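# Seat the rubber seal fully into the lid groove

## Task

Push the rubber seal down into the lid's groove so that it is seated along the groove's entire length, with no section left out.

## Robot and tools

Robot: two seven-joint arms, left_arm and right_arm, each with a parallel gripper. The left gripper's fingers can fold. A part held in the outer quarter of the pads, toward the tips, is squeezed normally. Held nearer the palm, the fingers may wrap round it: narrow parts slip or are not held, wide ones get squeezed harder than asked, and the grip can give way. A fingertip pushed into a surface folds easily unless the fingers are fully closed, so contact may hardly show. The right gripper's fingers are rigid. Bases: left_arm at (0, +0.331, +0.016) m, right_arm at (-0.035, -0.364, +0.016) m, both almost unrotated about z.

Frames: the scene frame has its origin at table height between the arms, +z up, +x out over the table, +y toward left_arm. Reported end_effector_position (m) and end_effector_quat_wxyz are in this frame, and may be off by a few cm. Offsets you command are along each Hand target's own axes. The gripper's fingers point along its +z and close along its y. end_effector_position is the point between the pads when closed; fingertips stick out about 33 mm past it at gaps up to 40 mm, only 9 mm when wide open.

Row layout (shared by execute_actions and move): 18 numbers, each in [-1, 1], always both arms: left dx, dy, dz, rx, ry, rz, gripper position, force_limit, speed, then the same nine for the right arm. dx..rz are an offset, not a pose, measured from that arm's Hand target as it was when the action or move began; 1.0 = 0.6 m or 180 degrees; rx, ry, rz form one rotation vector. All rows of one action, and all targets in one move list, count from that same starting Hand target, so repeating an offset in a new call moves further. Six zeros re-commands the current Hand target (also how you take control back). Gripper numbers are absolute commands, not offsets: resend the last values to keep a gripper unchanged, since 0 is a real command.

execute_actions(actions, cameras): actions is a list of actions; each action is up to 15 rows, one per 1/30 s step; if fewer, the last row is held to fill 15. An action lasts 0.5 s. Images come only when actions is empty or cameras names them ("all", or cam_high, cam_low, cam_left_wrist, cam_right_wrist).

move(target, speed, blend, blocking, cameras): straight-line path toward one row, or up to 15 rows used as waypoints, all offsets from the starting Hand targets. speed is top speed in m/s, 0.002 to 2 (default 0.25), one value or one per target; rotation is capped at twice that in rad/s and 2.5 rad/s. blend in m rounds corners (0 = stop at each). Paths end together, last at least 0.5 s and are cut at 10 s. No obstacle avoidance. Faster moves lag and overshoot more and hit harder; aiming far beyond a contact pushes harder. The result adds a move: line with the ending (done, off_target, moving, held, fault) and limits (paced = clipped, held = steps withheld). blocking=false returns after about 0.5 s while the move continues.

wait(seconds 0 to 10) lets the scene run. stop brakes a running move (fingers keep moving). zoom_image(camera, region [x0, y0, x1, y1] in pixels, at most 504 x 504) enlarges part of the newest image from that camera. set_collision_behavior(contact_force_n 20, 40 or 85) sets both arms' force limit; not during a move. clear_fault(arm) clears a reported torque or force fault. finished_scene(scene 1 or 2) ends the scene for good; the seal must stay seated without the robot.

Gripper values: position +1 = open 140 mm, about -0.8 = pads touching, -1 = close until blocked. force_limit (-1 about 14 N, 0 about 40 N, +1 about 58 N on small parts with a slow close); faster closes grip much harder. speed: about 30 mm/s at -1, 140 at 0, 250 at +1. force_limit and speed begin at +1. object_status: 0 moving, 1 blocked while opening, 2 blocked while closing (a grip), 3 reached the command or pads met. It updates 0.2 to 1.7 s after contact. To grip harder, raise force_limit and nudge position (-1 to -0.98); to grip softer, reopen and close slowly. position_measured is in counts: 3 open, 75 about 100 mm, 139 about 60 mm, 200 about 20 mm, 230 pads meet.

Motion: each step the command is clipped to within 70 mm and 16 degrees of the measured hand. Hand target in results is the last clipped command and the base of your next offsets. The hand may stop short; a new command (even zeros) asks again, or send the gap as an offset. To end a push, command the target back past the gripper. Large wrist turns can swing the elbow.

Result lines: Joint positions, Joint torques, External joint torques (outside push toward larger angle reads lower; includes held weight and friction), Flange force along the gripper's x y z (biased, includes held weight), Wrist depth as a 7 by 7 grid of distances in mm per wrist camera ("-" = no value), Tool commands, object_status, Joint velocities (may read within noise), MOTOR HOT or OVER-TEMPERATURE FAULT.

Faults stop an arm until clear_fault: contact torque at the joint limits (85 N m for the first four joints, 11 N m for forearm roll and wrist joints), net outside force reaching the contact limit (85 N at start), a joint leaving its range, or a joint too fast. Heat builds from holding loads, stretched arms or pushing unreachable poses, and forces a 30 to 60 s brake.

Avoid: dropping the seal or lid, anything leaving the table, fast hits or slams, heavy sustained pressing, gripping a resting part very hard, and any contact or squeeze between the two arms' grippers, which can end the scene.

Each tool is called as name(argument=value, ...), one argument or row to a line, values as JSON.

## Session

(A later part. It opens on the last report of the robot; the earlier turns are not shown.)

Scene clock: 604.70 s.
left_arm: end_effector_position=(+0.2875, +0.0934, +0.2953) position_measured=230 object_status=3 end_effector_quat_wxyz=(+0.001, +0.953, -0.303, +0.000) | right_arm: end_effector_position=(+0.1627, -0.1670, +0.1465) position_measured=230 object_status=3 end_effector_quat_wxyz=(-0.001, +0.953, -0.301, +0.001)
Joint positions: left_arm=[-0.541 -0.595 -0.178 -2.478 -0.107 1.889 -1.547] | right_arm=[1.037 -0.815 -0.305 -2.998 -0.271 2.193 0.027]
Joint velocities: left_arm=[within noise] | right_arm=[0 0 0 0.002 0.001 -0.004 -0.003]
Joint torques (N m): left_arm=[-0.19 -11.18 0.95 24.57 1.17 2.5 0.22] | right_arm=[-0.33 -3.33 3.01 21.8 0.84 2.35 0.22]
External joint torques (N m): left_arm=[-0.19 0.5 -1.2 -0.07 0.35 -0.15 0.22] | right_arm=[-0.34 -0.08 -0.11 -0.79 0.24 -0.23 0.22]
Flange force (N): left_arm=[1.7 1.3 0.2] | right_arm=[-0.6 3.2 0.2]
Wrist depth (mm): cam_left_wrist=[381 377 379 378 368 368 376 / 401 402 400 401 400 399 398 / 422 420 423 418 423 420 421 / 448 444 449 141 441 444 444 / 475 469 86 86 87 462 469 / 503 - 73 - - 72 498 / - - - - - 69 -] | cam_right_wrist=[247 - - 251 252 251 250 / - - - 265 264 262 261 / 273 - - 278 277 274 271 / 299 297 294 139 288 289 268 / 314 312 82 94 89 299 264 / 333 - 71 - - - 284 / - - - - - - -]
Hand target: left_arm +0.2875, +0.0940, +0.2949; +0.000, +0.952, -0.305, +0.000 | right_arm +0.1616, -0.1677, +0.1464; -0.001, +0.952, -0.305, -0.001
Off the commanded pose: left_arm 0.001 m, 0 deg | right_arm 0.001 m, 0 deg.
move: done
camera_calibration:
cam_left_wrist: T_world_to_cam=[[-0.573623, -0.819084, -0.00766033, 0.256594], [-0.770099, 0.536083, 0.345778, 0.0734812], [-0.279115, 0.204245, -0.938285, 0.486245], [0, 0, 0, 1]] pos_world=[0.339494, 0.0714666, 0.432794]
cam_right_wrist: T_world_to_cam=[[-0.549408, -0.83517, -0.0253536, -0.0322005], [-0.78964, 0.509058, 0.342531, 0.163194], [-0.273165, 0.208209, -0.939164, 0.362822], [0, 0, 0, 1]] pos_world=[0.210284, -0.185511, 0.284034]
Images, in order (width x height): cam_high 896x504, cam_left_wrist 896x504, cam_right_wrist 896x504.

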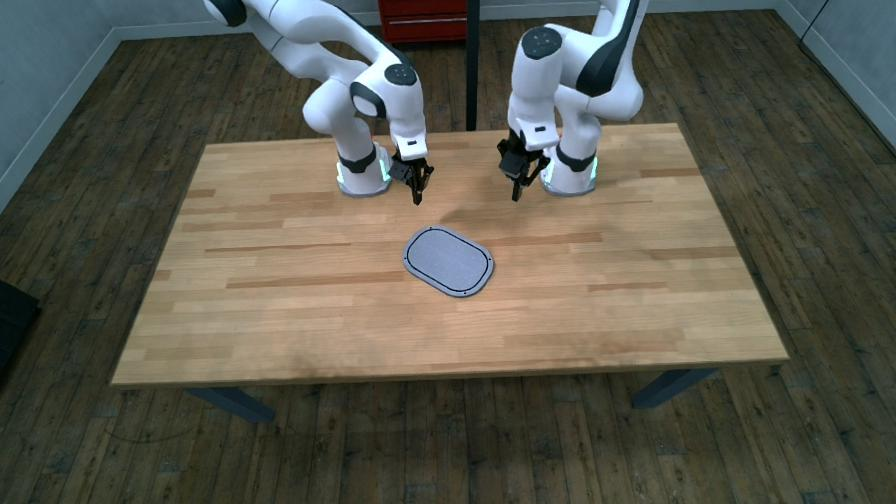

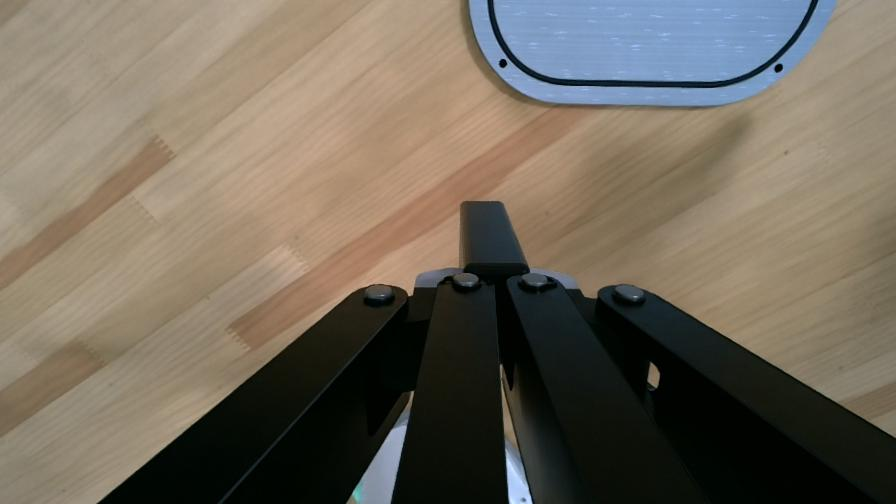

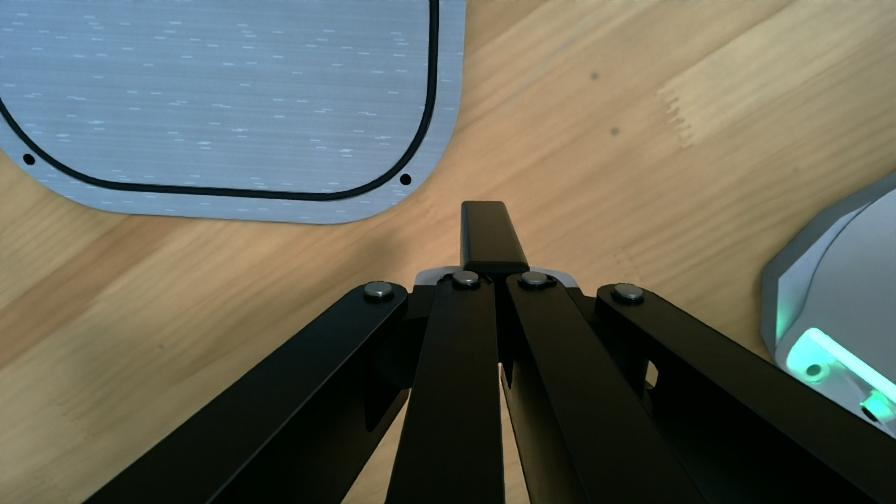

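finished_scene(
  scene=1,
)

The scene is finished: the task was done.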